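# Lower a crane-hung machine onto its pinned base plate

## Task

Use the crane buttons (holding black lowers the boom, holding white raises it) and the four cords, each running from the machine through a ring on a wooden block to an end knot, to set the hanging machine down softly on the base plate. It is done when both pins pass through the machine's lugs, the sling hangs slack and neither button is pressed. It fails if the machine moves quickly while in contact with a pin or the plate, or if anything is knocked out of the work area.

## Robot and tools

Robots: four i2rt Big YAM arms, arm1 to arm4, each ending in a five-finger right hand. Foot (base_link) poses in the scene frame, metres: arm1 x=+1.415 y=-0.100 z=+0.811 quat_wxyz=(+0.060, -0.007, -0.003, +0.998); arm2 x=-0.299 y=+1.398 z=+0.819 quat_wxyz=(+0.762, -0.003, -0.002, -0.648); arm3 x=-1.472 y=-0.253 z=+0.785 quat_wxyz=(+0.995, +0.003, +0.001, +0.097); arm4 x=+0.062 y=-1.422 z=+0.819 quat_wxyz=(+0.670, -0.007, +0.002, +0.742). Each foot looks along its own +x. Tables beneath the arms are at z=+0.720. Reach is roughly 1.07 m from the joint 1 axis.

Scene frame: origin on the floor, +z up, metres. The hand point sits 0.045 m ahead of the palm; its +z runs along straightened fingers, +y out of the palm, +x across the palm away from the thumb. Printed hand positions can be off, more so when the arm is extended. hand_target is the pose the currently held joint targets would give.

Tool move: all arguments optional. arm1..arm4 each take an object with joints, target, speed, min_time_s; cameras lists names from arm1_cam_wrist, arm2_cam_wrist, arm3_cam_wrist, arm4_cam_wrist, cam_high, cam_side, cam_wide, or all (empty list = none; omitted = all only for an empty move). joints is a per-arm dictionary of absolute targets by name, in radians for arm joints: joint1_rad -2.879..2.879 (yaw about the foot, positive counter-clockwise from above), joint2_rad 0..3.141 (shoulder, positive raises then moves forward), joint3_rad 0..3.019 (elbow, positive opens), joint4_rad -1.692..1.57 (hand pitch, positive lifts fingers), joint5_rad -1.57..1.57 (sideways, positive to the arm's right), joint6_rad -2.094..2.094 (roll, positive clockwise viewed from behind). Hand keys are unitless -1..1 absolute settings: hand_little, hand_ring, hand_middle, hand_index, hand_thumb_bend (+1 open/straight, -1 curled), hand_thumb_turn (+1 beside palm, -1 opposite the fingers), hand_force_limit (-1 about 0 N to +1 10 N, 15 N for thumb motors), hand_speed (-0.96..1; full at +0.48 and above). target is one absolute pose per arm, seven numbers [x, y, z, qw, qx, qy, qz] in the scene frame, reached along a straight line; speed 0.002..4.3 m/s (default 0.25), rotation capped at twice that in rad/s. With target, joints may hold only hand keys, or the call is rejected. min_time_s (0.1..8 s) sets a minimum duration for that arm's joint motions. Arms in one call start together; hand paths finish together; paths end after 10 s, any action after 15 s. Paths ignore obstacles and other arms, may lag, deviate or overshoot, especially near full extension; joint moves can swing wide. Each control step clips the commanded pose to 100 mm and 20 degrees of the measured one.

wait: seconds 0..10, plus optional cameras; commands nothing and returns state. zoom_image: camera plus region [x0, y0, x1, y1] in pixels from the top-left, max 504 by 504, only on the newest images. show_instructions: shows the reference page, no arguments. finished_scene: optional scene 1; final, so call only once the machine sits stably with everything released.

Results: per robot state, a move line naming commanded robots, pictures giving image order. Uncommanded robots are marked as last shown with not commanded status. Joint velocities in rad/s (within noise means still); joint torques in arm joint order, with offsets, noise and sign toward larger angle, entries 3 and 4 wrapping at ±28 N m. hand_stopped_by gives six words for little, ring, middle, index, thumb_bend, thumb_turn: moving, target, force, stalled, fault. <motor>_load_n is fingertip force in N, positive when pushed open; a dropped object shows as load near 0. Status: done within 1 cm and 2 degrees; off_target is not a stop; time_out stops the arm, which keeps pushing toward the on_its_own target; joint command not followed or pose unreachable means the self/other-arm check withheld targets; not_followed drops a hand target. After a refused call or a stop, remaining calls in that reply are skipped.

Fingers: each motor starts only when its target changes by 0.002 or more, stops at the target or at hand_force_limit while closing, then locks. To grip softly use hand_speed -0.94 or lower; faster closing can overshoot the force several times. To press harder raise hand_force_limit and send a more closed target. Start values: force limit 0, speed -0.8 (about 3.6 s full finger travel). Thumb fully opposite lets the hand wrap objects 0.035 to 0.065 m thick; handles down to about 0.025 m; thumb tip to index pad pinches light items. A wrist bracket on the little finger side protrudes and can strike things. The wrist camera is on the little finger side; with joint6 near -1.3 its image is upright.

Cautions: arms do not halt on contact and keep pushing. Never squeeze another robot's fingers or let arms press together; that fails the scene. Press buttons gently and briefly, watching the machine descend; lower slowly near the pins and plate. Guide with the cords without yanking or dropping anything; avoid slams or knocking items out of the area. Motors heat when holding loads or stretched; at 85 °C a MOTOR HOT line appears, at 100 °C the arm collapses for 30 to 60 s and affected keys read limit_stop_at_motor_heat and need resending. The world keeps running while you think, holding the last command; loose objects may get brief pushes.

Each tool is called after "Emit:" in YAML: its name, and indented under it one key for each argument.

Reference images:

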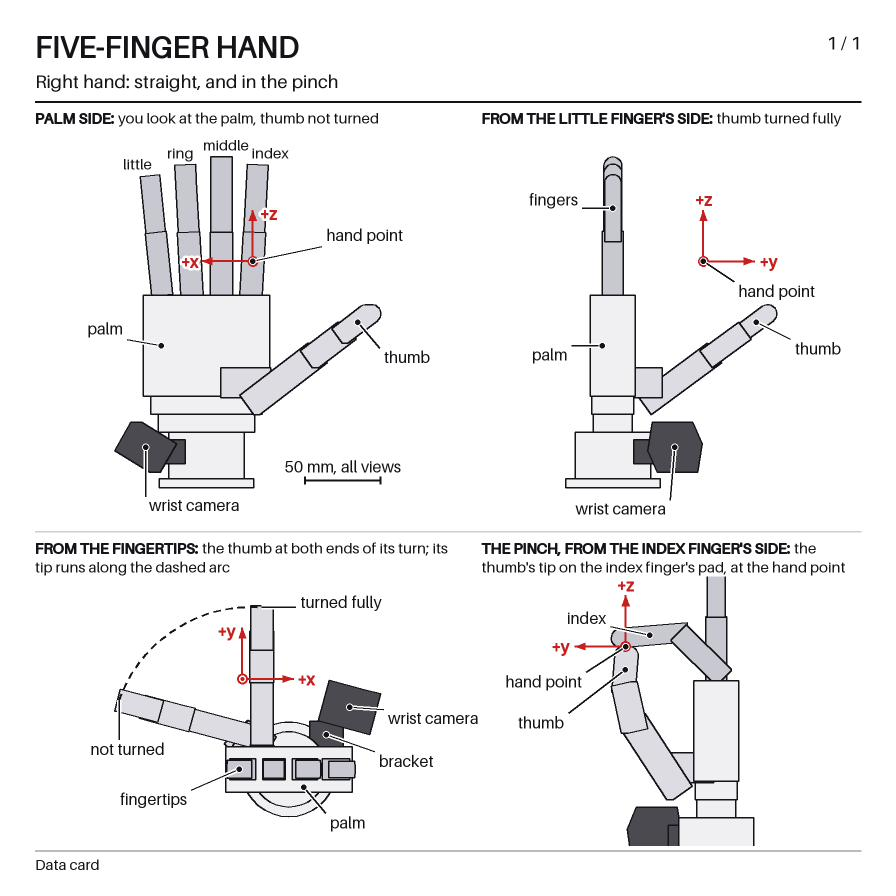

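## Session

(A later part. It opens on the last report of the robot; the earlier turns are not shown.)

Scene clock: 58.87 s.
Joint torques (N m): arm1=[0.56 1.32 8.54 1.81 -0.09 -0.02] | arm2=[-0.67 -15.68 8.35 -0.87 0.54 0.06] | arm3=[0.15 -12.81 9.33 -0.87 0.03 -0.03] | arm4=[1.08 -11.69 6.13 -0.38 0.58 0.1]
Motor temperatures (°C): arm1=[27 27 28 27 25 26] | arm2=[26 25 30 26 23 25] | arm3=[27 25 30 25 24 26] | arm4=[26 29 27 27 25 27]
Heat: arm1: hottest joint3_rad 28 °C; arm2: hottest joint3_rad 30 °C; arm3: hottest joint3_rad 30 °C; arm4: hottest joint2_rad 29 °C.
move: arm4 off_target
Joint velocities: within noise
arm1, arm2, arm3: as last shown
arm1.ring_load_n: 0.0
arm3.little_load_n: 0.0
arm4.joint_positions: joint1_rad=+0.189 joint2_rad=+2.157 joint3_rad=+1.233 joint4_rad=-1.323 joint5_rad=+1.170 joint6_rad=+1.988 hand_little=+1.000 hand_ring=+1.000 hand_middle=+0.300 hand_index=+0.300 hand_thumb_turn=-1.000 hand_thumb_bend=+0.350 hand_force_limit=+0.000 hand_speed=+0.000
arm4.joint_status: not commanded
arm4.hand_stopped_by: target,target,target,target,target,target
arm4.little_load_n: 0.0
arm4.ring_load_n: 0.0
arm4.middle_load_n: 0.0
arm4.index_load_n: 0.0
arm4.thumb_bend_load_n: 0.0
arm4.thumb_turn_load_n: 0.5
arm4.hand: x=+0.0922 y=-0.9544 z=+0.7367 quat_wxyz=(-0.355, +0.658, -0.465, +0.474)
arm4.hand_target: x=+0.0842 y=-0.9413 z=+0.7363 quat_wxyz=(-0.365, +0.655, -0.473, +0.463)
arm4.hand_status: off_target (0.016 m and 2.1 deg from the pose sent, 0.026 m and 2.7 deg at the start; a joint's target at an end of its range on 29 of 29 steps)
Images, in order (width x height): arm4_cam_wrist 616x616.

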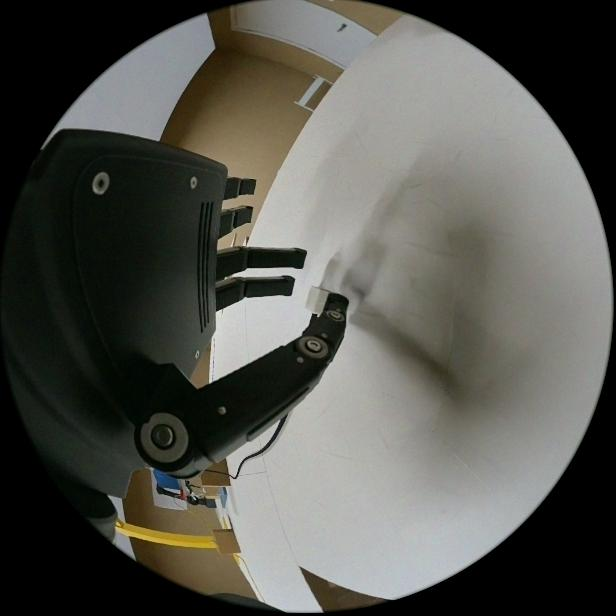

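Emit:
move:
  arm4: {"joints": {"hand_index": -0.4, "hand_middle": -0.4, "hand_thumb_bend": -0.3, "hand_speed": -0.85, "hand_force_limit": -0.2}}
  cameras: ["arm4_cam_wrist"]

Emit:
zoom_image:
  camera: "arm4_cam_wrist"
  region: [260, 250, 380, 370]

Scene clock: 62.37 s.
Joint torques (N m): arm1=[0.62 1.44 8.61 1.81 -0.08 0] | arm2=[-0.67 -15.68 8.34 -0.85 0.54 0.06] | arm3=[0.15 -12.81 9.33 -0.87 0.02 -0.03] | arm4=[1.2 -11.52 6.09 -0.32 0.56 0.1]
Motor temperatures (°C): arm1=[27 27 28 27 25 26] | arm2=[26 25 31 26 23 25] | arm3=[27 25 30 25 24 26] | arm4=[26 29 28 27 25 27]
Heat: arm1: hottest joint3_rad 28 °C; arm2: hottest joint3_rad 31 °C; arm3: hottest joint3_rad 30 °C; arm4: hottest joint2_rad 29 °C.
move: arm4 off_target
Joint velocities: within noise
arm1.joint_positions: joint1_rad=-0.521 joint2_rad=+0.630 joint3_rad=+1.464 joint4_rad=-1.295 joint5_rad=-0.225 joint6_rad=-0.905 hand_little=+1.000 hand_ring=+1.000 hand_middle=+1.000 hand_index=+1.000 hand_thumb_turn=+1.000 hand_thumb_bend=+1.000 hand_force_limit=+0.000 hand_speed=-0.800
arm1.joint_status: not commanded
arm1.hand_stopped_by: target,target,target,target,target,target
arm1.little_load_n: 0.0
arm1.ring_load_n: 0.0
arm1.middle_load_n: 0.0
arm1.index_load_n: 0.0
arm1.thumb_bend_load_n: 0.0
arm1.thumb_turn_load_n: -0.5
arm1.hand: x=+1.2165 y=+0.0209 z=+1.3254 quat_wxyz=(-0.518, +0.466, +0.711, -0.097)
arm1.hand_target: x=+1.2170 y=+0.0204 z=+1.3365 quat_wxyz=(-0.530, +0.460, +0.706, -0.097)
arm1.hand_status: not commanded
arm2.joint_positions: joint1_rad=+0.452 joint2_rad=+1.939 joint3_rad=+1.367 joint4_rad=-1.697 joint5_rad=+0.944 joint6_rad=+2.018 hand_little=+1.000 hand_ring=+1.000 hand_middle=+0.400 hand_index=+0.400 hand_thumb_turn=-1.000 hand_thumb_bend=+1.000 hand_force_limit=+0.000 hand_speed=+0.000
arm2.joint_status: not commanded
arm2.hand_stopped_by: target,target,target,target,target,target
arm2.little_load_n: 0.0
arm2.ring_load_n: 0.0
arm2.middle_load_n: 0.0
arm2.index_load_n: 0.0
arm2.thumb_bend_load_n: 0.0
arm2.thumb_turn_load_n: 0.0
arm2.hand: x=-0.1545 y=+0.9603 z=+0.8703 quat_wxyz=(+0.401, -0.424, -0.738, +0.339)
arm2.hand_target: x=-0.1506 y=+0.9502 z=+0.8799 quat_wxyz=(+0.391, -0.437, -0.734, +0.343)
arm2.hand_status: not commanded
arm3.joint_positions: joint1_rad=+0.436 joint2_rad=+1.660 joint3_rad=+1.251 joint4_rad=-1.175 joint5_rad=+0.004 joint6_rad=-0.941 hand_little=-1.000 hand_ring=-1.000 hand_middle=-1.000 hand_index=+1.000 hand_thumb_turn=+1.000 hand_thumb_bend=+0.000 hand_force_limit=+0.000 hand_speed=+0.000
arm3.joint_status: not commanded
arm3.hand_stopped_by: target,target,target,target,target,target
arm3.little_load_n: 0.0
arm3.ring_load_n: 0.0
arm3.middle_load_n: 0.0
arm3.index_load_n: 0.0
arm3.thumb_bend_load_n: 0.0
arm3.thumb_turn_load_n: 0.0
arm3.hand: x=-1.1218 y=-0.0376 z=+0.8683 quat_wxyz=(+0.002, +1.000, +0.000, -0.005)
arm3.hand_target: x=-1.1131 y=-0.0360 z=+0.8751 quat_wxyz=(+0.000, +1.000, +0.000, +0.000)
arm3.hand_status: not commanded
arm4.joint_positions: joint1_rad=+0.189 joint2_rad=+2.157 joint3_rad=+1.233 joint4_rad=-1.323 joint5_rad=+1.170 joint6_rad=+1.988 hand_little=+1.000 hand_ring=+1.000 hand_middle=-0.240 hand_index=-0.253 hand_thumb_turn=-1.000 hand_thumb_bend=+0.061 hand_force_limit=-0.200 hand_speed=-0.850
arm4.joint_status: hand_middle off_target (ended at -0.240, target -0.400); hand_index off_target (ended at -0.253, target -0.400); hand_thumb_bend off_target (ended at +0.061, target -0.300); the others done
arm4.hand_stopped_by: target,target,force,force,force,target
arm4.little_load_n: 0.0
arm4.ring_load_n: 0.0
arm4.middle_load_n: 5.5
arm4.index_load_n: 9.0
arm4.thumb_bend_load_n: 7.0
arm4.thumb_turn_load_n: 0.0
arm4.hand: x=+0.0922 y=-0.9544 z=+0.7367 quat_wxyz=(-0.355, +0.658, -0.465, +0.474)
arm4.hand_target: x=+0.0842 y=-0.9413 z=+0.7363 quat_wxyz=(-0.365, +0.655, -0.473, +0.463)
arm4.hand_status: not commanded
Images, in order (width x height): arm4_cam_wrist 616x616.

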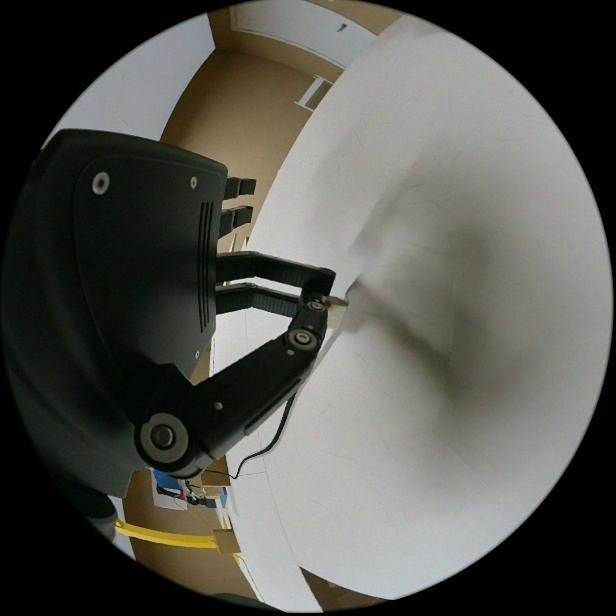

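Scaled by 4.200 from the camera's image (finer frame: 880x880).

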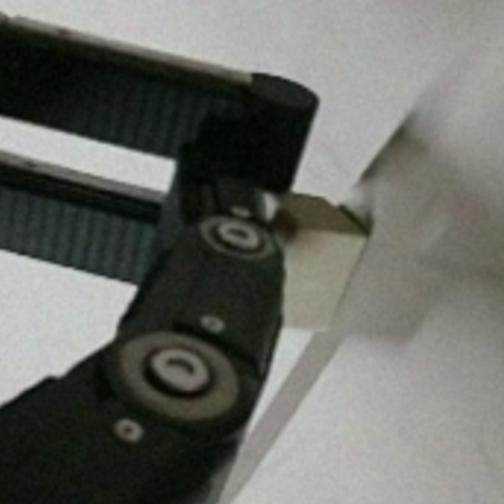

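Emit:
move:
  arm4: {"joints": {"hand_index": 0.3, "hand_middle": 0.3, "hand_thumb_bend": 0.3, "hand_speed": -0.3}}
  cameras: []

Emit:
move:
  arm4: {"target": [0.084, -0.941, 0.728, 0.366, -0.648, 0.475, -0.468], "speed": 0.05}
  cameras: ["arm4_cam_wrist"]

Emit:
zoom_image:
  camera: "arm4_cam_wrist"
  region: [260, 250, 380, 370]

Scene clock: 64.17 s.
Joint torques (N m): arm1=[0.73 1.2 8.58 1.78 -0.08 -0.02] | arm2=[-0.67 -15.68 8.35 -0.87 0.54 0.06] | arm3=[0.15 -12.75 9.36 -0.87 0.02 -0.04] | arm4=[1.14 -11.75 5.75 -0.13 0.17 0.08]
Motor temperatures (°C): arm1=[27 27 28 27 25 26] | arm2=[26 25 31 26 23 25] | arm3=[27 25 30 25 24 26] | arm4=[26 29 28 27 25 27]
Heat: arm1: hottest joint3_rad 28 °C; arm2: hottest joint3_rad 31 °C; arm3: hottest joint3_rad 30 °C; arm4: hottest joint2_rad 29 °C.
move: arm4 done
Joint velocities: within noise
arm1, arm2, arm3: as last shown
arm1.thumb_turn_load_n: 0.0
arm4.joint_positions: joint1_rad=+0.189 joint2_rad=+2.157 joint3_rad=+1.238 joint4_rad=-1.328 joint5_rad=+1.179 joint6_rad=+1.989 hand_little=+1.000 hand_ring=+1.000 hand_middle=+0.300 hand_index=+0.300 hand_thumb_turn=-1.000 hand_thumb_bend=+0.297 hand_force_limit=-0.200 hand_speed=-0.300
arm4.joint_status: all done
arm4.hand_stopped_by: target,target,target,target,target,target
arm4.little_load_n: 0.0
arm4.ring_load_n: 0.0
arm4.middle_load_n: 0.0
arm4.index_load_n: 0.0
arm4.thumb_bend_load_n: -5.5
arm4.thumb_turn_load_n: -3.5
arm4.hand: x=+0.0925 y=-0.9515 z=+0.7391 quat_wxyz=(-0.359, +0.657, -0.463, +0.475)
arm4.hand_target: x=+0.0842 y=-0.9412 z=+0.7364 quat_wxyz=(-0.365, +0.654, -0.473, +0.463)
arm4.hand_status: not commanded

Scene clock: 65.13 s.
Joint torques (N m): arm1=[0.85 1.49 8.53 1.74 -0.07 -0.01] | arm2=[-0.67 -15.68 8.35 -0.85 0.54 0.06] | arm3=[0.15 -12.75 9.35 -0.88 0.02 -0.04] | arm4=[1.26 -10.58 5.85 0.35 0.17 0.09]
Motor temperatures (°C): arm1=[27 27 29 27 25 26] | arm2=[26 25 31 26 23 25] | arm3=[27 25 30 25 24 26] | arm4=[26 29 28 27 25 27]
Heat: arm1: hottest joint3_rad 29 °C; arm2: hottest joint3_rad 31 °C; arm3: hottest joint3_rad 30 °C; arm4: hottest joint2_rad 29 °C.
move: arm4 off_target
Joint velocities: within noise
arm1, arm2, arm3: as last shown
arm1.thumb_turn_load_n: -0.5
arm4.joint_positions: joint1_rad=+0.189 joint2_rad=+2.157 joint3_rad=+1.238 joint4_rad=-1.328 joint5_rad=+1.179 joint6_rad=+1.989 hand_little=+1.000 hand_ring=+1.000 hand_middle=+0.300 hand_index=+0.300 hand_thumb_turn=-1.000 hand_thumb_bend=+0.297 hand_force_limit=-0.200 hand_speed=-0.300
arm4.joint_status: not commanded
arm4.hand_stopped_by: target,target,target,target,target,target
arm4.little_load_n: 0.0
arm4.ring_load_n: -0.5
arm4.middle_load_n: 0.0
arm4.index_load_n: 0.0
arm4.thumb_bend_load_n: -5.0
arm4.thumb_turn_load_n: -3.5
arm4.hand: x=+0.0925 y=-0.9515 z=+0.7391 quat_wxyz=(-0.359, +0.657, -0.463, +0.475)
arm4.hand_target: x=+0.0842 y=-0.9413 z=+0.7286 quat_wxyz=(-0.365, +0.654, -0.473, +0.463)
arm4.hand_status: off_target (0.017 m and 2.0 deg from the pose sent, 0.018 m and 2.1 deg at the start; a joint's target at an end of its range on 28 of 29 steps)
Images, in order (width x height): arm4_cam_wrist 616x616.

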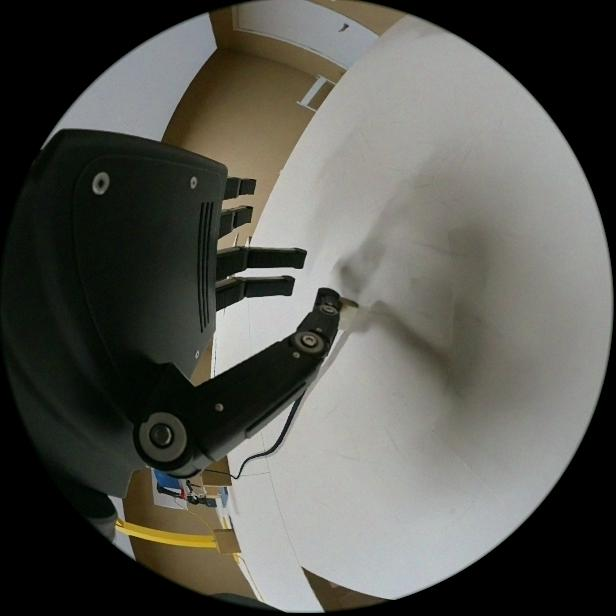

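Scaled by 4.200 from the camera's image (finer frame: 880x880).

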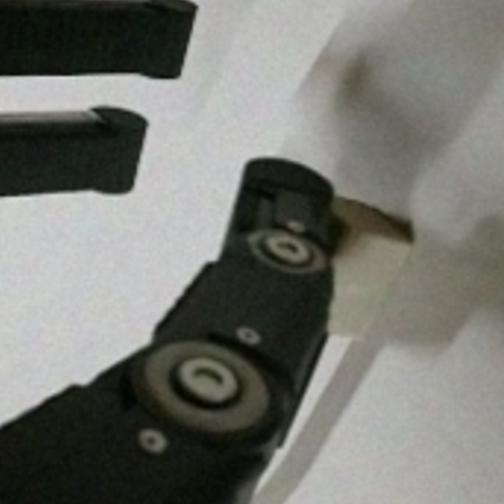

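Emit:
move:
  arm4: {"target": [0.084, -0.941, 0.765, 0.366, -0.648, 0.475, -0.468], "speed": 0.1, "joints": {"hand_thumb_bend": 0.0}}
  cameras: ["arm4_cam_wrist"]

Emit:
zoom_image:
  camera: "arm4_cam_wrist"
  region: [230, 220, 430, 420]

Scene clock: 66.57 s.
Joint torques (N m): arm1=[0.85 1.26 8.61 1.76 -0.07 -0.02] | arm2=[-0.62 -15.62 8.35 -0.87 0.54 0.06] | arm3=[0.09 -12.81 9.35 -0.87 0.03 -0.04] | arm4=[1.03 -13.57 5.65 -0.88 0.56 0.09]
Motor temperatures (°C): arm1=[27 27 29 27 25 26] | arm2=[26 25 31 26 23 25] | arm3=[27 25 30 25 24 26] | arm4=[26 29 28 27 25 27]
Heat: arm1: hottest joint3_rad 29 °C; arm2: hottest joint3_rad 31 °C; arm3: hottest joint3_rad 30 °C; arm4: hottest joint2_rad 29 °C.
move: arm4 off_target
Joint velocities: within noise
arm1, arm2, arm3: as last shown
arm1.thumb_bend_load_n: 0.5
arm1.thumb_turn_load_n: 0.0
arm4.joint_positions: joint1_rad=+0.190 joint2_rad=+2.127 joint3_rad=+1.238 joint4_rad=-1.365 joint5_rad=+1.170 joint6_rad=+1.989 hand_little=+1.000 hand_ring=+1.000 hand_middle=+0.300 hand_index=+0.300 hand_thumb_turn=-1.000 hand_thumb_bend=+0.000 hand_force_limit=-0.200 hand_speed=-0.300
arm4.joint_status: all done
arm4.hand_stopped_by: target,target,target,target,target,target
arm4.little_load_n: 0.0
arm4.ring_load_n: 0.0
arm4.middle_load_n: 0.0
arm4.index_load_n: 0.0
arm4.thumb_bend_load_n: 0.0
arm4.thumb_turn_load_n: 0.0
arm4.hand: x=+0.0913 y=-0.9531 z=+0.7533 quat_wxyz=(-0.354, +0.659, -0.463, +0.476)
arm4.hand_target: x=+0.0842 y=-0.9411 z=+0.7651 quat_wxyz=(-0.365, +0.654, -0.473, +0.463)
arm4.hand_status: off_target (0.018 m and 2.4 deg from the pose sent, 0.029 m and 2.1 deg at the start; a joint's target at an end of its range on 30 of 30 steps)
Images, in order (width x height): arm4_cam_wrist 616x616.

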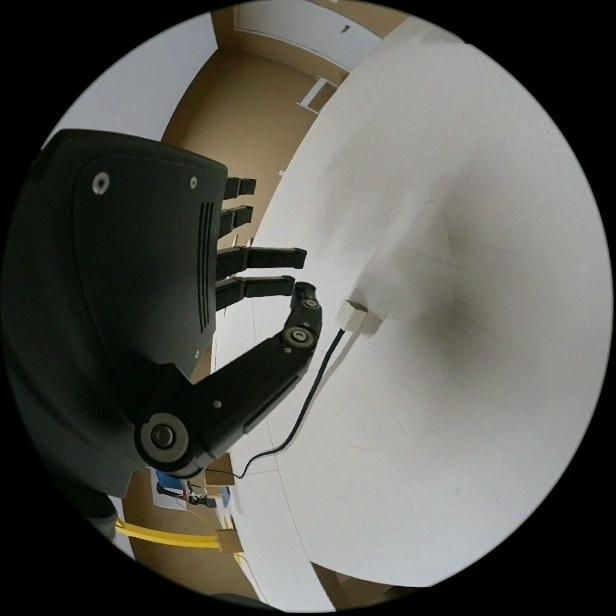

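Scaled by 2.520 from the camera's image (finer frame: 880x880).

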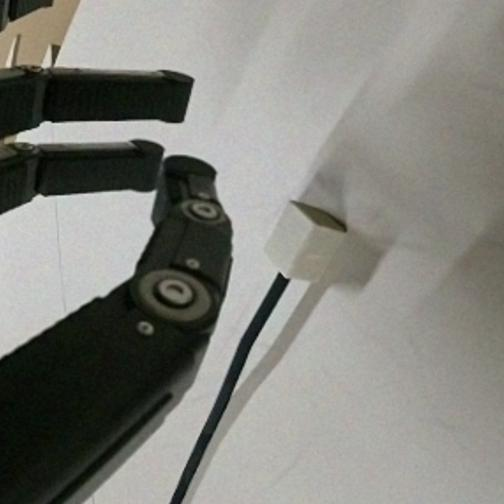

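Emit:
move:
  arm4: {"target": [0.076, -0.941, 0.755, 0.366, -0.648, 0.475, -0.468], "speed": 0.1, "joints": {"hand_thumb_bend": 0.4, "hand_index": 0.35, "hand_middle": 0.35}}
  cameras: []

Emit:
move:
  arm4: {"target": [0.075, -0.941, 0.730, 0.366, -0.648, 0.475, -0.468], "speed": 0.05}
  cameras: ["arm4_cam_wrist"]

Emit:
zoom_image:
  camera: "arm4_cam_wrist"
  region: [230, 220, 430, 420]

Scene clock: 68.90 s.
Joint torques (N m): arm1=[0.67 1.38 8.54 1.77 -0.09 -0.03] | arm2=[-0.62 -15.62 8.34 -0.87 0.54 0.06] | arm3=[0.09 -12.86 9.35 -0.85 0.03 -0.04] | arm4=[0.85 -12.22 6.06 -0.35 0.56 0.07]
Motor temperatures (°C): arm1=[27 27 29 27 25 26] | arm2=[26 25 31 26 23 25] | arm3=[27 25 30 25 24 26] | arm4=[26 29 28 27 25 27]
Heat: arm1: hottest joint3_rad 29 °C; arm2: hottest joint3_rad 31 °C; arm3: hottest joint3_rad 30 °C; arm4: hottest joint2_rad 29 °C.
move: arm4 off_target
Joint velocities: within noise
arm1, arm2, arm3: as last shown
arm1.ring_load_n: -0.5
arm1.thumb_bend_load_n: 0.0
arm2.index_load_n: -0.5
arm3.middle_load_n: 0.5
arm4.joint_positions: joint1_rad=+0.205 joint2_rad=+2.127 joint3_rad=+1.238 joint4_rad=-1.365 joint5_rad=+1.160 joint6_rad=+1.989 hand_little=+1.000 hand_ring=+1.000 hand_middle=+0.350 hand_index=+0.350 hand_thumb_turn=-1.000 hand_thumb_bend=+0.400 hand_force_limit=-0.200 hand_speed=-0.300
arm4.joint_status: all done
arm4.hand_stopped_by: target,target,target,target,target,target
arm4.little_load_n: 0.0
arm4.ring_load_n: 0.0
arm4.middle_load_n: 0.0
arm4.index_load_n: 0.0
arm4.thumb_bend_load_n: 0.0
arm4.thumb_turn_load_n: 0.0
arm4.hand: x=+0.0837 y=-0.9541 z=+0.7520 quat_wxyz=(-0.353, +0.663, -0.461, +0.472)
arm4.hand_target: x=+0.0764 y=-0.9411 z=+0.7554 quat_wxyz=(-0.364, +0.658, -0.472, +0.460)
arm4.hand_status: off_target (0.016 m and 2.8 deg from the pose sent, 0.020 m and 2.5 deg at the start; a joint's target at an end of its range on 28 of 29 steps)

Scene clock: 69.90 s.
Joint torques (N m): arm1=[0.73 1.49 8.51 1.87 -0.07 -0.04] | arm2=[-0.62 -15.68 8.35 -0.87 0.54 0.06] | arm3=[0.09 -12.86 9.33 -0.85 0.03 -0.04] | arm4=[0.73 -11.69 5.94 -0.05 0.5 0.06]
Motor temperatures (°C): arm1=[27 27 29 27 25 26] | arm2=[26 25 31 26 23 25] | arm3=[27 25 30 25 24 26] | arm4=[26 29 28 27 25 27]
Heat: arm1: hottest joint3_rad 29 °C; arm2: hottest joint3_rad 31 °C; arm3: hottest joint3_rad 30 °C; arm4: hottest joint2_rad 29 °C.
move: arm4 off_target
Joint velocities: within noise
arm1, arm2, arm3: as last shown
arm1.ring_load_n: 0.0
arm2.index_load_n: 0.0
arm3.middle_load_n: 0.0
arm3.thumb_bend_load_n: -0.5
arm4.joint_positions: joint1_rad=+0.207 joint2_rad=+2.167 joint3_rad=+1.241 joint4_rad=-1.327 joint5_rad=+1.160 joint6_rad=+1.991 hand_little=+1.000 hand_ring=+1.000 hand_middle=+0.350 hand_index=+0.350 hand_thumb_turn=-1.000 hand_thumb_bend=+0.400 hand_force_limit=-0.200 hand_speed=-0.300
arm4.joint_status: not commanded
arm4.hand_stopped_by: target,target,target,target,target,target
arm4.little_load_n: 0.0
arm4.ring_load_n: -0.5
arm4.middle_load_n: 0.0
arm4.index_load_n: 0.0
arm4.thumb_bend_load_n: -1.0
arm4.thumb_turn_load_n: -1.0
arm4.hand: x=+0.0825 y=-0.9542 z=+0.7326 quat_wxyz=(-0.354, +0.663, -0.461, +0.472)
arm4.hand_target: x=+0.0752 y=-0.9412 z=+0.7303 quat_wxyz=(-0.364, +0.659, -0.471, +0.460)
arm4.hand_status: off_target (0.015 m and 2.7 deg from the pose sent, 0.027 m and 2.8 deg at the start; a joint's target at an end of its range on 30 of 30 steps)
Images, in order (width x height): arm4_cam_wrist 616x616.

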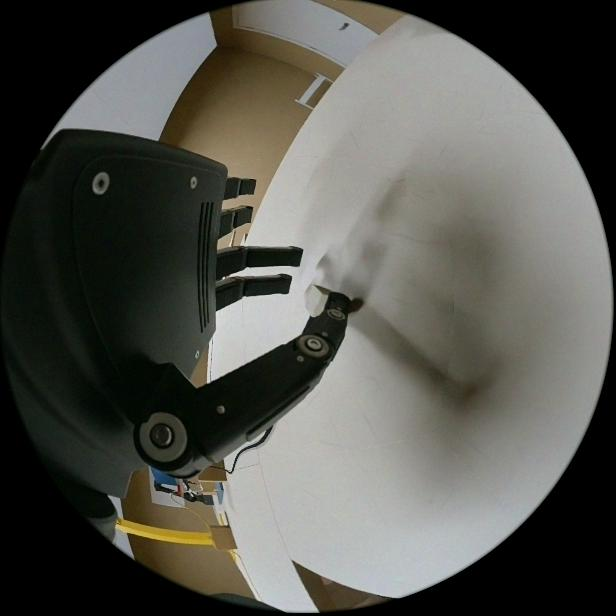

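Scaled by 2.520 from the camera's image (finer frame: 880x880).

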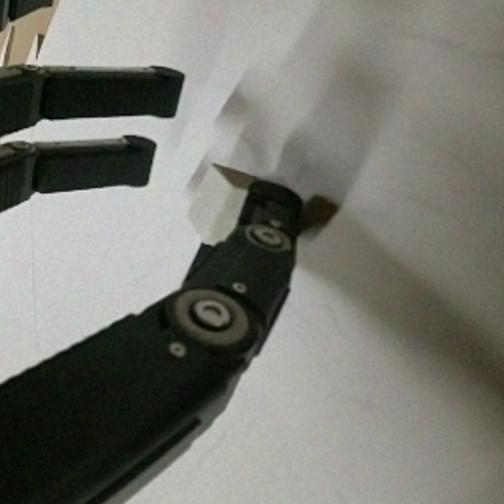

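Emit:
move:
  arm4: {"joints": {"hand_thumb_bend": 0.25, "hand_index": 0.1, "hand_middle": 0.1, "hand_speed": -0.7}}
  cameras: ["arm4_cam_wrist"]

Emit:
zoom_image:
  camera: "arm4_cam_wrist"
  region: [260, 250, 380, 370]

Emit:
move:
  arm4: {"joints": {"hand_index": -0.5, "hand_middle": -0.5, "hand_speed": -0.88, "hand_force_limit": -0.3}}
  cameras: ["arm4_cam_wrist"]

Emit:
zoom_image:
  camera: "arm4_cam_wrist"
  region: [260, 250, 380, 370]

Scene clock: 71.57 s.
Joint torques (N m): arm1=[0.56 1.32 8.49 1.78 -0.07 -0.04] | arm2=[-0.62 -15.68 8.36 -0.87 0.54 0.06] | arm3=[0.15 -12.69 9.36 -0.87 0.02 -0.03] | arm4=[0.85 -11.69 5.93 -0.1 0.55 0.07]
Motor temperatures (°C): arm1=[27 27 29 27 25 26] | arm2=[26 25 31 26 23 25] | arm3=[27 25 30 25 24 26] | arm4=[26 29 28 27 25 27]
Heat: arm1: hottest joint3_rad 29 °C; arm2: hottest joint3_rad 31 °C; arm3: hottest joint3_rad 30 °C; arm4: hottest joint2_rad 29 °C.
move: arm4 done
Joint velocities: within noise
arm1, arm2, arm3: as last shown
arm1.ring_load_n: -0.5
arm3.thumb_bend_load_n: 0.0
arm4.joint_positions: joint1_rad=+0.207 joint2_rad=+2.167 joint3_rad=+1.241 joint4_rad=-1.324 joint5_rad=+1.158 joint6_rad=+1.991 hand_little=+1.000 hand_ring=+1.000 hand_middle=+0.100 hand_index=+0.100 hand_thumb_turn=-1.000 hand_thumb_bend=+0.250 hand_force_limit=-0.200 hand_speed=-0.700
arm4.joint_status: all done
arm4.hand_stopped_by: target,target,target,target,target,target
arm4.little_load_n: 0.0
arm4.ring_load_n: 0.0
arm4.middle_load_n: 0.0
arm4.index_load_n: 0.0
arm4.thumb_bend_load_n: 0.0
arm4.thumb_turn_load_n: 0.0
arm4.hand: x=+0.0823 y=-0.9539 z=+0.7322 quat_wxyz=(-0.355, +0.663, -0.462, +0.471)
arm4.hand_target: x=+0.0754 y=-0.9412 z=+0.7303 quat_wxyz=(-0.364, +0.659, -0.471, +0.460)
arm4.hand_status: not commanded
Images, in order (width x height): arm4_cam_wrist 616x616.

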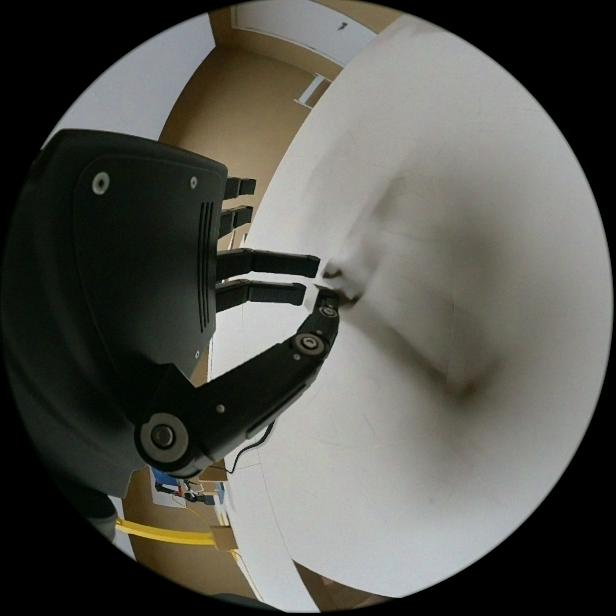

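Scaled by 4.200 from the camera's image (finer frame: 880x880).

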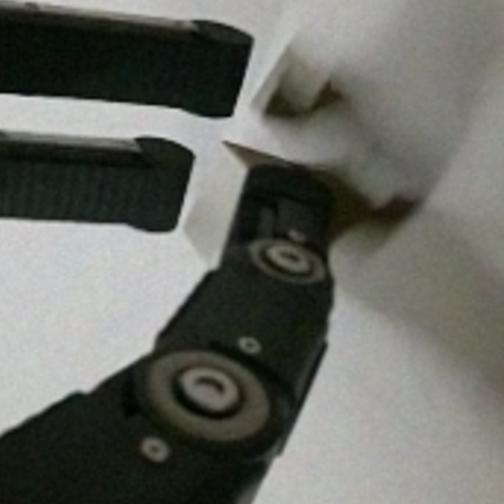

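Scene clock: 73.57 s.
Joint torques (N m): arm1=[0.44 1.03 8.5 1.88 -0.09 -0.04] | arm2=[-0.67 -15.68 8.35 -0.87 0.54 0.06] | arm3=[0.15 -12.86 9.33 -0.87 0.03 -0.04] | arm4=[0.97 -11.69 5.97 -0.1 0.56 0.06]
Motor temperatures (°C): arm1=[27 27 29 27 25 26] | arm2=[26 25 31 26 23 25] | arm3=[27 25 30 25 24 26] | arm4=[26 29 28 27 25 27]
Heat: arm1: hottest joint3_rad 29 °C; arm2: hottest joint3_rad 31 °C; arm3: hottest joint3_rad 30 °C; arm4: hottest joint2_rad 29 °C.
move: arm4 off_target
Joint velocities: within noise
arm1, arm2, arm3: as last shown
arm1.ring_load_n: 0.0
arm2.ring_load_n: -0.5
arm4.joint_positions: joint1_rad=+0.207 joint2_rad=+2.167 joint3_rad=+1.241 joint4_rad=-1.324 joint5_rad=+1.158 joint6_rad=+1.991 hand_little=+1.000 hand_ring=+1.000 hand_middle=-0.109 hand_index=-0.132 hand_thumb_turn=-1.000 hand_thumb_bend=+0.251 hand_force_limit=-0.300 hand_speed=-0.880
arm4.joint_status: hand_middle off_target (ended at -0.109, target -0.500); hand_index off_target (ended at -0.132, target -0.500); the others done
arm4.hand_stopped_by: target,target,force,force,target,target
arm4.little_load_n: 0.0
arm4.ring_load_n: 0.0
arm4.middle_load_n: 4.5
arm4.index_load_n: 5.0
arm4.thumb_bend_load_n: 4.5
arm4.thumb_turn_load_n: 0.0
arm4.hand: x=+0.0823 y=-0.9539 z=+0.7322 quat_wxyz=(-0.355, +0.663, -0.462, +0.471)
arm4.hand_target: x=+0.0754 y=-0.9412 z=+0.7303 quat_wxyz=(-0.364, +0.659, -0.471, +0.460)
arm4.hand_status: not commanded
Images, in order (width x height): arm4_cam_wrist 616x616.

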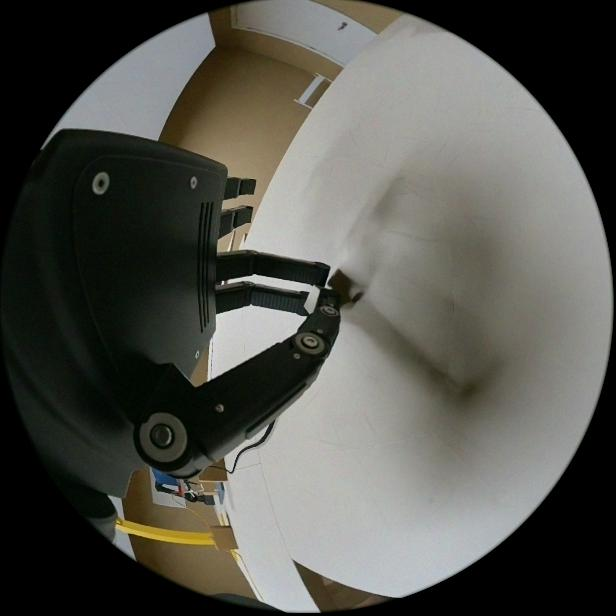

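Scaled by 4.200 from the camera's image (finer frame: 880x880).

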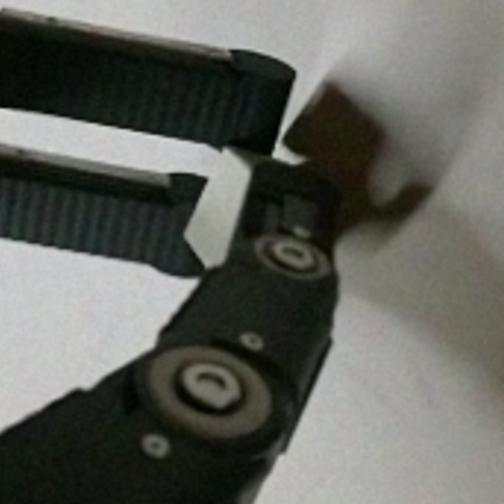

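Emit:
move:
  arm4: {"target": [0.084, -0.941, 0.79, 0.366, -0.648, 0.475, -0.468], "speed": 0.1, "joints": {"hand_index": -0.7, "hand_middle": -0.7, "hand_speed": -0.9, "hand_force_limit": 0.1}}
  arm2: {"target": [-0.155, 0.975, 0.80, 0.4035, -0.354, -0.711, 0.455], "speed": 0.15, "joints": {"hand_thumb_bend": 0.0, "hand_index": 0.35, "hand_middle": 0.35}}
  cameras: ["arm2_cam_wrist", "arm4_cam_wrist"]

Emit:
zoom_image:
  camera: "arm4_cam_wrist"
  region: [230, 220, 430, 420]

Emit:
zoom_image:
  camera: "arm2_cam_wrist"
  region: [230, 220, 480, 470]

Scene clock: 77.20 s.
Joint torques (N m): arm1=[0.67 1.32 8.46 1.74 -0.07 -0.03] | arm2=[0.26 -14.62 4.77 0.02 0.95 0.06] | arm3=[0.09 -12.86 9.35 -0.87 0.03 -0.04] | arm4=[-0.32 -13.68 5.86 -0.88 0.77 0.06]
Motor temperatures (°C): arm1=[27 27 29 27 25 26] | arm2=[26 25 31 26 23 25] | arm3=[27 25 31 25 24 26] | arm4=[26 29 28 27 25 27]
Heat: arm1: hottest joint3_rad 29 °C; arm2: hottest joint3_rad 31 °C; arm3: hottest joint3_rad 31 °C; arm4: hottest joint2_rad 29 °C.
move: arm2 off_target; arm4 off_target
Joint velocities: within noise
arm1.joint_positions: joint1_rad=-0.521 joint2_rad=+0.630 joint3_rad=+1.464 joint4_rad=-1.295 joint5_rad=-0.225 joint6_rad=-0.905 hand_little=+1.000 hand_ring=+1.000 hand_middle=+1.000 hand_index=+1.000 hand_thumb_turn=+1.000 hand_thumb_bend=+1.000 hand_force_limit=+0.000 hand_speed=-0.800
arm1.joint_status: not commanded
arm1.hand_stopped_by: target,target,target,target,target,target
arm1.little_load_n: -0.5
arm1.ring_load_n: 0.0
arm1.middle_load_n: 0.0
arm1.index_load_n: 0.0
arm1.thumb_bend_load_n: 0.0
arm1.thumb_turn_load_n: 0.0
arm1.hand: x=+1.2165 y=+0.0209 z=+1.3254 quat_wxyz=(-0.518, +0.466, +0.711, -0.097)
arm1.hand_target: x=+1.2170 y=+0.0204 z=+1.3365 quat_wxyz=(-0.530, +0.460, +0.706, -0.097)
arm1.hand_status: not commanded
arm2.joint_positions: joint1_rad=+0.531 joint2_rad=+2.010 joint3_rad=+1.160 joint4_rad=-1.433 joint5_rad=+1.149 joint6_rad=+2.018 hand_little=+1.000 hand_ring=+1.000 hand_middle=+0.350 hand_index=+0.350 hand_thumb_turn=-1.000 hand_thumb_bend=+0.000 hand_force_limit=+0.000 hand_speed=+0.000
arm2.joint_status: all done
arm2.hand_stopped_by: target,target,target,target,target,target
arm2.little_load_n: 0.0
arm2.ring_load_n: 0.0
arm2.middle_load_n: -0.5
arm2.index_load_n: 0.0
arm2.thumb_bend_load_n: 0.0
arm2.thumb_turn_load_n: 0.0
arm2.hand: x=-0.1600 y=+0.9780 z=+0.7991 quat_wxyz=(+0.394, -0.336, -0.735, +0.437)
arm2.hand_target: x=-0.1553 y=+0.9748 z=+0.8000 quat_wxyz=(+0.386, -0.341, -0.733, +0.445)
arm2.hand_status: off_target (0.006 m and 4.2 deg from the pose sent, 0.072 m and 15.8 deg at the start; a joint's target at an end of its range on 45 of 45 steps)
arm3.joint_positions: joint1_rad=+0.436 joint2_rad=+1.660 joint3_rad=+1.251 joint4_rad=-1.175 joint5_rad=+0.004 joint6_rad=-0.941 hand_little=-1.000 hand_ring=-1.000 hand_middle=-1.000 hand_index=+1.000 hand_thumb_turn=+1.000 hand_thumb_bend=+0.000 hand_force_limit=+0.000 hand_speed=+0.000
arm3.joint_status: not commanded
arm3.hand_stopped_by: target,target,target,target,target,target
arm3.little_load_n: 0.0
arm3.ring_load_n: 0.0
arm3.middle_load_n: 0.0
arm3.index_load_n: 0.0
arm3.thumb_bend_load_n: 0.0
arm3.thumb_turn_load_n: 0.0
arm3.hand: x=-1.1218 y=-0.0376 z=+0.8683 quat_wxyz=(+0.002, +1.000, +0.000, -0.005)
arm3.hand_target: x=-1.1131 y=-0.0360 z=+0.8751 quat_wxyz=(+0.000, +1.000, +0.000, +0.000)
arm3.hand_status: not commanded
arm4.joint_positions: joint1_rad=+0.206 joint2_rad=+2.081 joint3_rad=+1.241 joint4_rad=-1.415 joint5_rad=+1.166 joint6_rad=+1.991 hand_little=+1.000 hand_ring=+1.000 hand_middle=-0.116 hand_index=-0.139 hand_thumb_turn=-1.000 hand_thumb_bend=+0.251 hand_force_limit=+0.100 hand_speed=-0.900
arm4.joint_status: hand_middle off_target (ended at -0.116, target -0.700); hand_index off_target (ended at -0.139, target -0.700); the others done
arm4.hand_stopped_by: target,target,force,force,target,target
arm4.little_load_n: 0.0
arm4.ring_load_n: 0.0
arm4.middle_load_n: 6.0
arm4.index_load_n: 6.5
arm4.thumb_bend_load_n: 6.0
arm4.thumb_turn_load_n: 0.0
arm4.hand: x=+0.0831 y=-0.9523 z=+0.7767 quat_wxyz=(-0.356, +0.662, -0.459, +0.473)
arm4.hand_target: x=+0.0843 y=-0.9412 z=+0.7901 quat_wxyz=(-0.365, +0.654, -0.473, +0.463)
arm4.hand_status: off_target (0.018 m and 2.7 deg from the pose sent, 0.059 m and 2.6 deg at the start; a joint's target at an end of its range on 44 of 45 steps)
Images, in order (width x height): arm2_cam_wrist 616x616, arm4_cam_wrist 616x616.

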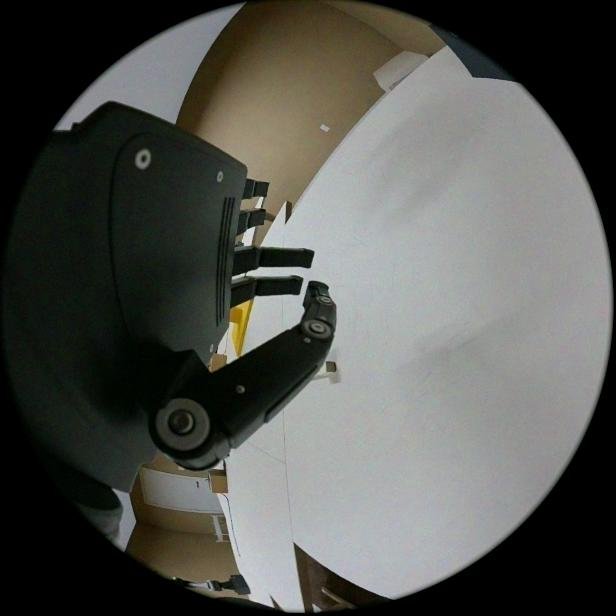

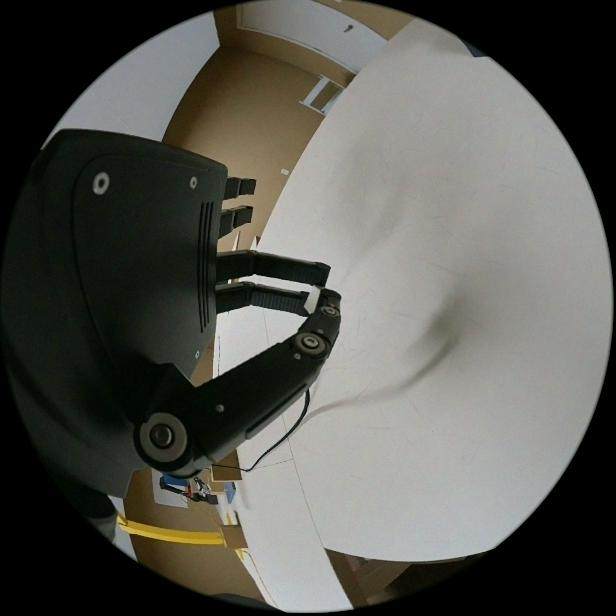

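Scaled by 2.520 from the camera's image (finer frame: 880x880).

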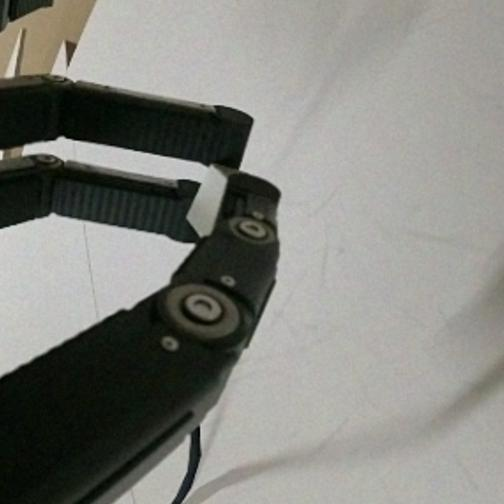

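Scaled by 2.016 from the camera's image (finer frame: 880x880).

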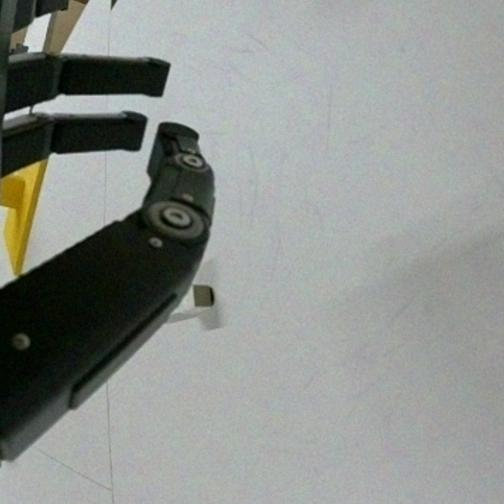

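Emit:
move:
  arm2: {"target": [-0.131, 0.897, 0.77, 0.386, -0.341, -0.733, 0.445], "speed": 0.15}
  cameras: ["arm2_cam_wrist"]

Emit:
zoom_image:
  camera: "arm2_cam_wrist"
  region: [230, 220, 480, 470]

Scene clock: 79.97 s.
Joint torques (N m): arm1=[0.44 1.03 8.58 1.83 -0.07 -0.01] | arm2=[-0.56 -17.2 6.79 0.14 0.98 -0.15] | arm3=[0.15 -12.81 9.35 -0.87 0.03 -0.03] | arm4=[-0.32 -13.74 5.85 -0.94 0.77 0.07]
Motor temperatures (°C): arm1=[27 27 29 27 25 26] | arm2=[26 26 31 26 23 25] | arm3=[27 25 31 25 24 26] | arm4=[26 29 27 27 25 27]
Heat: arm1: hottest joint3_rad 29 °C; arm2: hottest joint3_rad 31 °C; arm3: hottest joint3_rad 31 °C; arm4: hottest joint2_rad 29 °C.
move: arm2 off_target
Joint velocities: within noise
arm1, arm3, arm4: as last shown
arm1.little_load_n: 0.0
arm2.joint_positions: joint1_rad=+0.482 joint2_rad=+2.182 joint3_rad=+1.380 joint4_rad=-1.391 joint5_rad=+1.186 joint6_rad=+1.925 hand_little=+1.000 hand_ring=+1.000 hand_middle=+0.350 hand_index=+0.350 hand_thumb_turn=-1.000 hand_thumb_bend=+0.000 hand_force_limit=+0.000 hand_speed=+0.000
arm2.joint_status: not commanded
arm2.hand_stopped_by: target,target,target,target,target,target
arm2.little_load_n: 0.0
arm2.ring_load_n: 0.0
arm2.middle_load_n: 0.0
arm2.index_load_n: 0.0
arm2.thumb_bend_load_n: 0.0
arm2.thumb_turn_load_n: 0.0
arm2.hand: x=-0.1359 y=+0.9077 z=+0.7659 quat_wxyz=(+0.393, -0.336, -0.734, +0.441)
arm2.hand_target: x=-0.1311 y=+0.8973 z=+0.7701 quat_wxyz=(+0.386, -0.341, -0.733, +0.445)
arm2.hand_status: off_target (0.012 m and 1.1 deg from the pose sent, 0.091 m and 1.4 deg at the start)
arm3.little_load_n: 0.5
arm3.ring_load_n: 0.5
arm4.ring_load_n: -0.5
Images, in order (width x height): arm2_cam_wrist 616x616.

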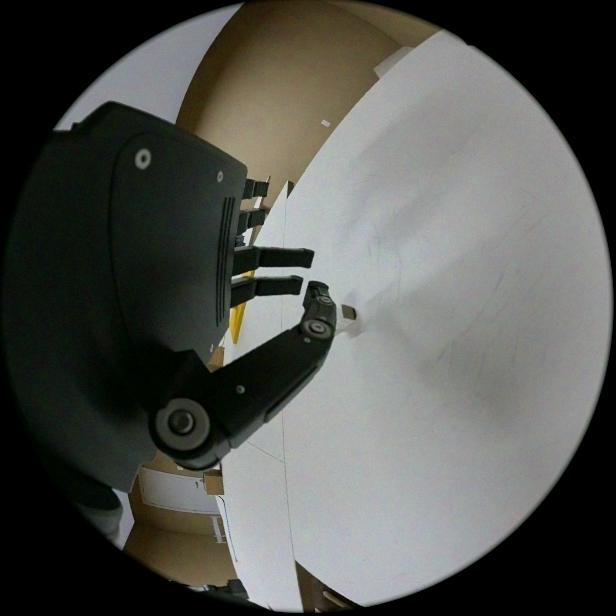

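Scaled by 2.016 from the camera's image (finer frame: 880x880).

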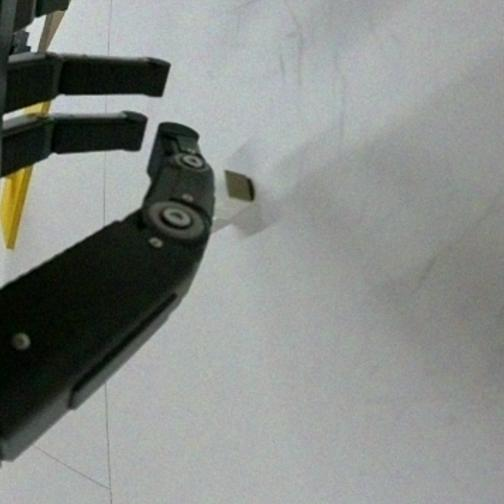

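Emit:
move:
  arm2: {"target": [-0.1295, 0.880, 0.755, 0.386, -0.341, -0.733, 0.445], "speed": 0.1, "joints": {"hand_thumb_bend": 0.4}}
  cameras: []

Emit:
move:
  arm2: {"target": [-0.1295, 0.880, 0.738, 0.386, -0.341, -0.733, 0.445], "speed": 0.05}
  cameras: ["arm2_cam_wrist"]

Emit:
zoom_image:
  camera: "arm2_cam_wrist"
  region: [260, 240, 400, 380]

Scene clock: 81.77 s.
Joint torques (N m): arm1=[0.56 1.26 8.57 1.72 -0.08 -0.04] | arm2=[-0.67 -17.67 7.12 0.23 1.03 -0.16] | arm3=[0.15 -12.81 9.33 -0.85 0.03 -0.04] | arm4=[-0.32 -13.57 5.87 -0.92 0.76 0.07]
Motor temperatures (°C): arm1=[27 27 29 27 25 26] | arm2=[26 26 31 26 23 25] | arm3=[27 25 31 25 24 26] | arm4=[26 29 27 27 25 27]
Heat: arm1: hottest joint3_rad 29 °C; arm2: hottest joint3_rad 31 °C; arm3: hottest joint3_rad 31 °C; arm4: hottest joint2_rad 29 °C.
move: arm2 off_target
Joint velocities: within noise
arm1, arm3, arm4: as last shown
arm2.joint_positions: joint1_rad=+0.467 joint2_rad=+2.229 joint3_rad=+1.423 joint4_rad=-1.356 joint5_rad=+1.194 joint6_rad=+1.888 hand_little=+1.000 hand_ring=+1.000 hand_middle=+0.350 hand_index=+0.350 hand_thumb_turn=-1.000 hand_thumb_bend=+0.400 hand_force_limit=+0.000 hand_speed=+0.000
arm2.joint_status: all done
arm2.hand_stopped_by: target,target,target,target,target,target
arm2.little_load_n: 0.0
arm2.ring_load_n: -0.5
arm2.middle_load_n: 0.0
arm2.index_load_n: 0.0
arm2.thumb_bend_load_n: 0.0
arm2.thumb_turn_load_n: 0.0
arm2.hand: x=-0.1343 y=+0.8925 z=+0.7506 quat_wxyz=(+0.394, -0.335, -0.734, +0.440)
arm2.hand_target: x=-0.1296 y=+0.8803 z=+0.7553 quat_wxyz=(+0.386, -0.341, -0.733, +0.445)
arm2.hand_status: off_target (0.014 m and 1.3 deg from the pose sent, 0.030 m and 1.1 deg at the start)
arm3.ring_load_n: 0.0
arm4.ring_load_n: 0.0

Scene clock: 82.73 s.
Joint torques (N m): arm1=[0.73 1.49 8.61 1.76 -0.06 -0.01] | arm2=[-0.67 -17.14 6.91 0.35 0.89 -0.14] | arm3=[0.03 -12.81 9.32 -0.85 0.03 -0.04] | arm4=[-0.21 -13.63 5.82 -0.85 0.76 0.07]
Motor temperatures (°C): arm1=[27 27 29 27 25 26] | arm2=[26 26 31 26 23 25] | arm3=[27 25 31 25 24 26] | arm4=[26 29 27 27 25 27]
Heat: arm1: hottest joint3_rad 29 °C; arm2: hottest joint3_rad 31 °C; arm3: hottest joint3_rad 31 °C; arm4: hottest joint2_rad 29 °C.
move: arm2 off_target
Joint velocities: within noise
arm1, arm3, arm4: as last shown
arm2.joint_positions: joint1_rad=+0.467 joint2_rad=+2.253 joint3_rad=+1.426 joint4_rad=-1.329 joint5_rad=+1.197 joint6_rad=+1.884 hand_little=+1.000 hand_ring=+1.000 hand_middle=+0.350 hand_index=+0.350 hand_thumb_turn=-1.000 hand_thumb_bend=+0.400 hand_force_limit=+0.000 hand_speed=+0.000
arm2.joint_status: not commanded
arm2.hand_stopped_by: target,target,target,target,target,target
arm2.little_load_n: 0.0
arm2.ring_load_n: 0.0
arm2.middle_load_n: 0.0
arm2.index_load_n: 0.0
arm2.thumb_bend_load_n: -1.0
arm2.thumb_turn_load_n: -0.5
arm2.hand: x=-0.1337 y=+0.8911 z=+0.7383 quat_wxyz=(+0.392, -0.334, -0.734, +0.442)
arm2.hand_target: x=-0.1297 y=+0.8803 z=+0.7382 quat_wxyz=(+0.386, -0.341, -0.733, +0.445)
arm2.hand_status: off_target (0.012 m and 1.1 deg from the pose sent, 0.018 m and 1.2 deg at the start)
arm3.little_load_n: 0.0
arm4.thumb_bend_load_n: 6.5
Images, in order (width x height): arm2_cam_wrist 616x616.

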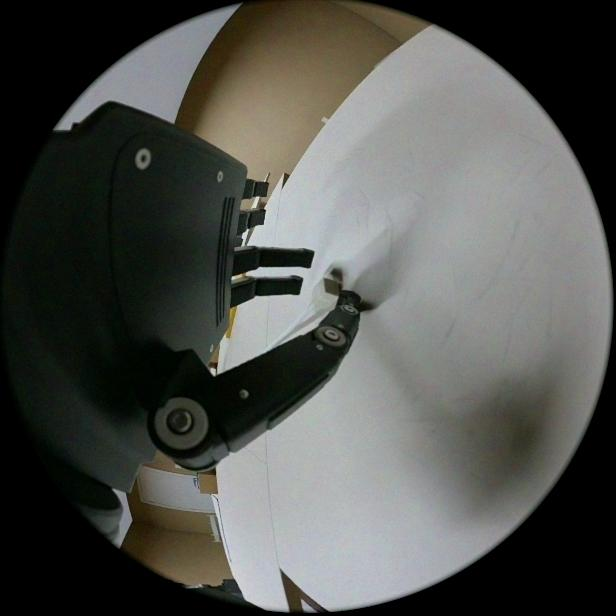

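Scaled by 3.600 from the camera's image (finer frame: 880x880).

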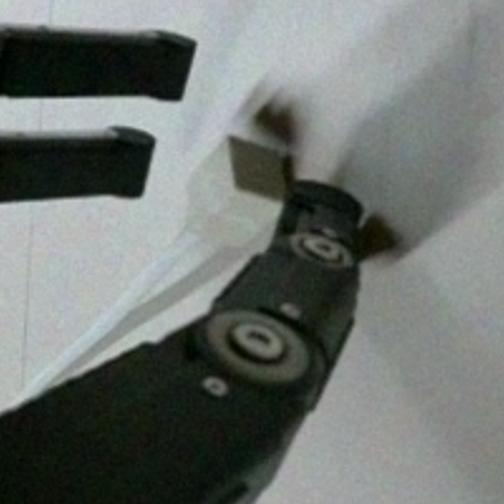

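Emit:
move:
  arm2: {"joints": {"hand_thumb_bend": 0.25, "hand_index": 0.1, "hand_middle": 0.1, "hand_speed": -0.6}}
  cameras: []

Emit:
move:
  arm2: {"joints": {"hand_index": -0.5, "hand_middle": -0.5, "hand_speed": -0.88, "hand_force_limit": 0.0}}
  cameras: ["arm2_cam_wrist"]

Emit:
zoom_image:
  camera: "arm2_cam_wrist"
  region: [260, 240, 400, 380]

Scene clock: 84.17 s.
Joint torques (N m): arm1=[0.73 1.38 8.59 1.73 -0.07 -0.04] | arm2=[-0.67 -17.38 6.91 0.21 0.89 -0.14] | arm3=[0.09 -12.81 9.35 -0.87 0.04 -0.04] | arm4=[-0.32 -13.68 5.9 -0.9 0.77 0.06]
Motor temperatures (°C): arm1=[27 27 29 27 25 26] | arm2=[26 26 30 26 23 25] | arm3=[27 25 31 25 24 26] | arm4=[26 29 27 27 25 27]
Heat: arm1: hottest joint3_rad 29 °C; arm2: hottest joint3_rad 30 °C; arm3: hottest joint3_rad 31 °C; arm4: hottest joint2_rad 29 °C.
move: arm2 done
Joint velocities: within noise
arm1, arm3, arm4: as last shown
arm2.joint_positions: joint1_rad=+0.467 joint2_rad=+2.255 joint3_rad=+1.426 joint4_rad=-1.326 joint5_rad=+1.197 joint6_rad=+1.884 hand_little=+1.000 hand_ring=+1.000 hand_middle=+0.100 hand_index=+0.100 hand_thumb_turn=-1.000 hand_thumb_bend=+0.250 hand_force_limit=+0.000 hand_speed=-0.600
arm2.joint_status: all done
arm2.hand_stopped_by: target,target,target,target,target,target
arm2.little_load_n: 0.0
arm2.ring_load_n: 0.0
arm2.middle_load_n: 0.0
arm2.index_load_n: 0.0
arm2.thumb_bend_load_n: 0.0
arm2.thumb_turn_load_n: 0.0
arm2.hand: x=-0.1337 y=+0.8910 z=+0.7370 quat_wxyz=(+0.392, -0.335, -0.734, +0.442)
arm2.hand_target: x=-0.1297 y=+0.8803 z=+0.7383 quat_wxyz=(+0.386, -0.341, -0.733, +0.445)
arm2.hand_status: not commanded
arm3.ring_load_n: -0.5

Scene clock: 86.17 s.
Joint torques (N m): arm1=[0.73 1.32 8.61 1.74 -0.07 -0.04] | arm2=[-0.67 -17.38 6.9 0.21 0.89 -0.14] | arm3=[0.09 -12.81 9.37 -0.87 0.02 -0.03] | arm4=[-0.5 -13.8 5.86 -0.88 0.76 0.07]
Motor temperatures (°C): arm1=[27 27 29 27 25 26] | arm2=[26 26 30 26 23 25] | arm3=[27 25 31 25 24 26] | arm4=[26 29 27 27 25 27]
Heat: arm1: hottest joint3_rad 29 °C; arm2: hottest joint3_rad 30 °C; arm3: hottest joint3_rad 31 °C; arm4: hottest joint2_rad 29 °C.
move: arm2 off_target
Joint velocities: within noise
arm1, arm3, arm4: as last shown
arm2.joint_positions: joint1_rad=+0.467 joint2_rad=+2.255 joint3_rad=+1.426 joint4_rad=-1.326 joint5_rad=+1.197 joint6_rad=+1.884 hand_little=+1.000 hand_ring=+1.000 hand_middle=-0.187 hand_index=-0.076 hand_thumb_turn=-1.000 hand_thumb_bend=+0.252 hand_force_limit=+0.000 hand_speed=-0.880
arm2.joint_status: hand_middle off_target (ended at -0.187, target -0.500); hand_index off_target (ended at -0.076, target -0.500); the others done
arm2.hand_stopped_by: target,target,force,force,target,target
arm2.little_load_n: 0.0
arm2.ring_load_n: 0.0
arm2.middle_load_n: 5.5
arm2.index_load_n: 5.0
arm2.thumb_bend_load_n: 6.5
arm2.thumb_turn_load_n: 0.5
arm2.hand: x=-0.1337 y=+0.8910 z=+0.7370 quat_wxyz=(+0.392, -0.335, -0.734, +0.442)
arm2.hand_target: x=-0.1297 y=+0.8803 z=+0.7383 quat_wxyz=(+0.386, -0.341, -0.733, +0.445)
arm2.hand_status: not commanded
arm3.ring_load_n: 0.0
Images, in order (width x height): arm2_cam_wrist 616x616.

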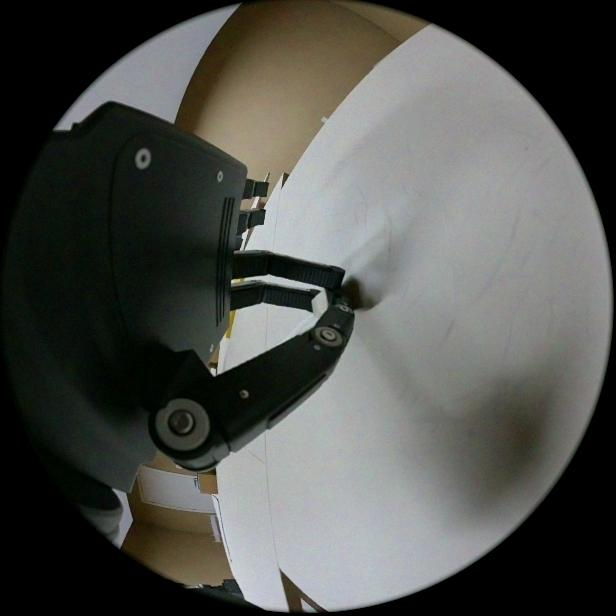

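Scaled by 3.600 from the camera's image (finer frame: 880x880).

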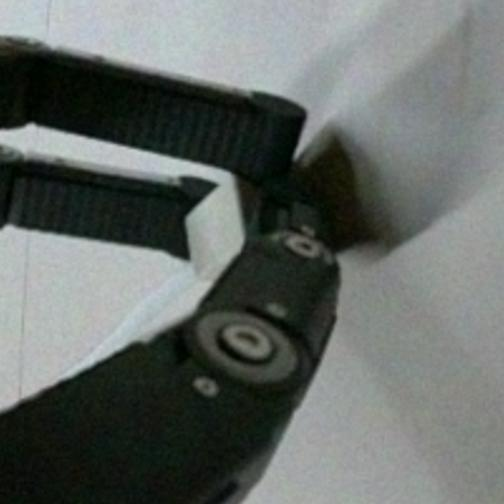

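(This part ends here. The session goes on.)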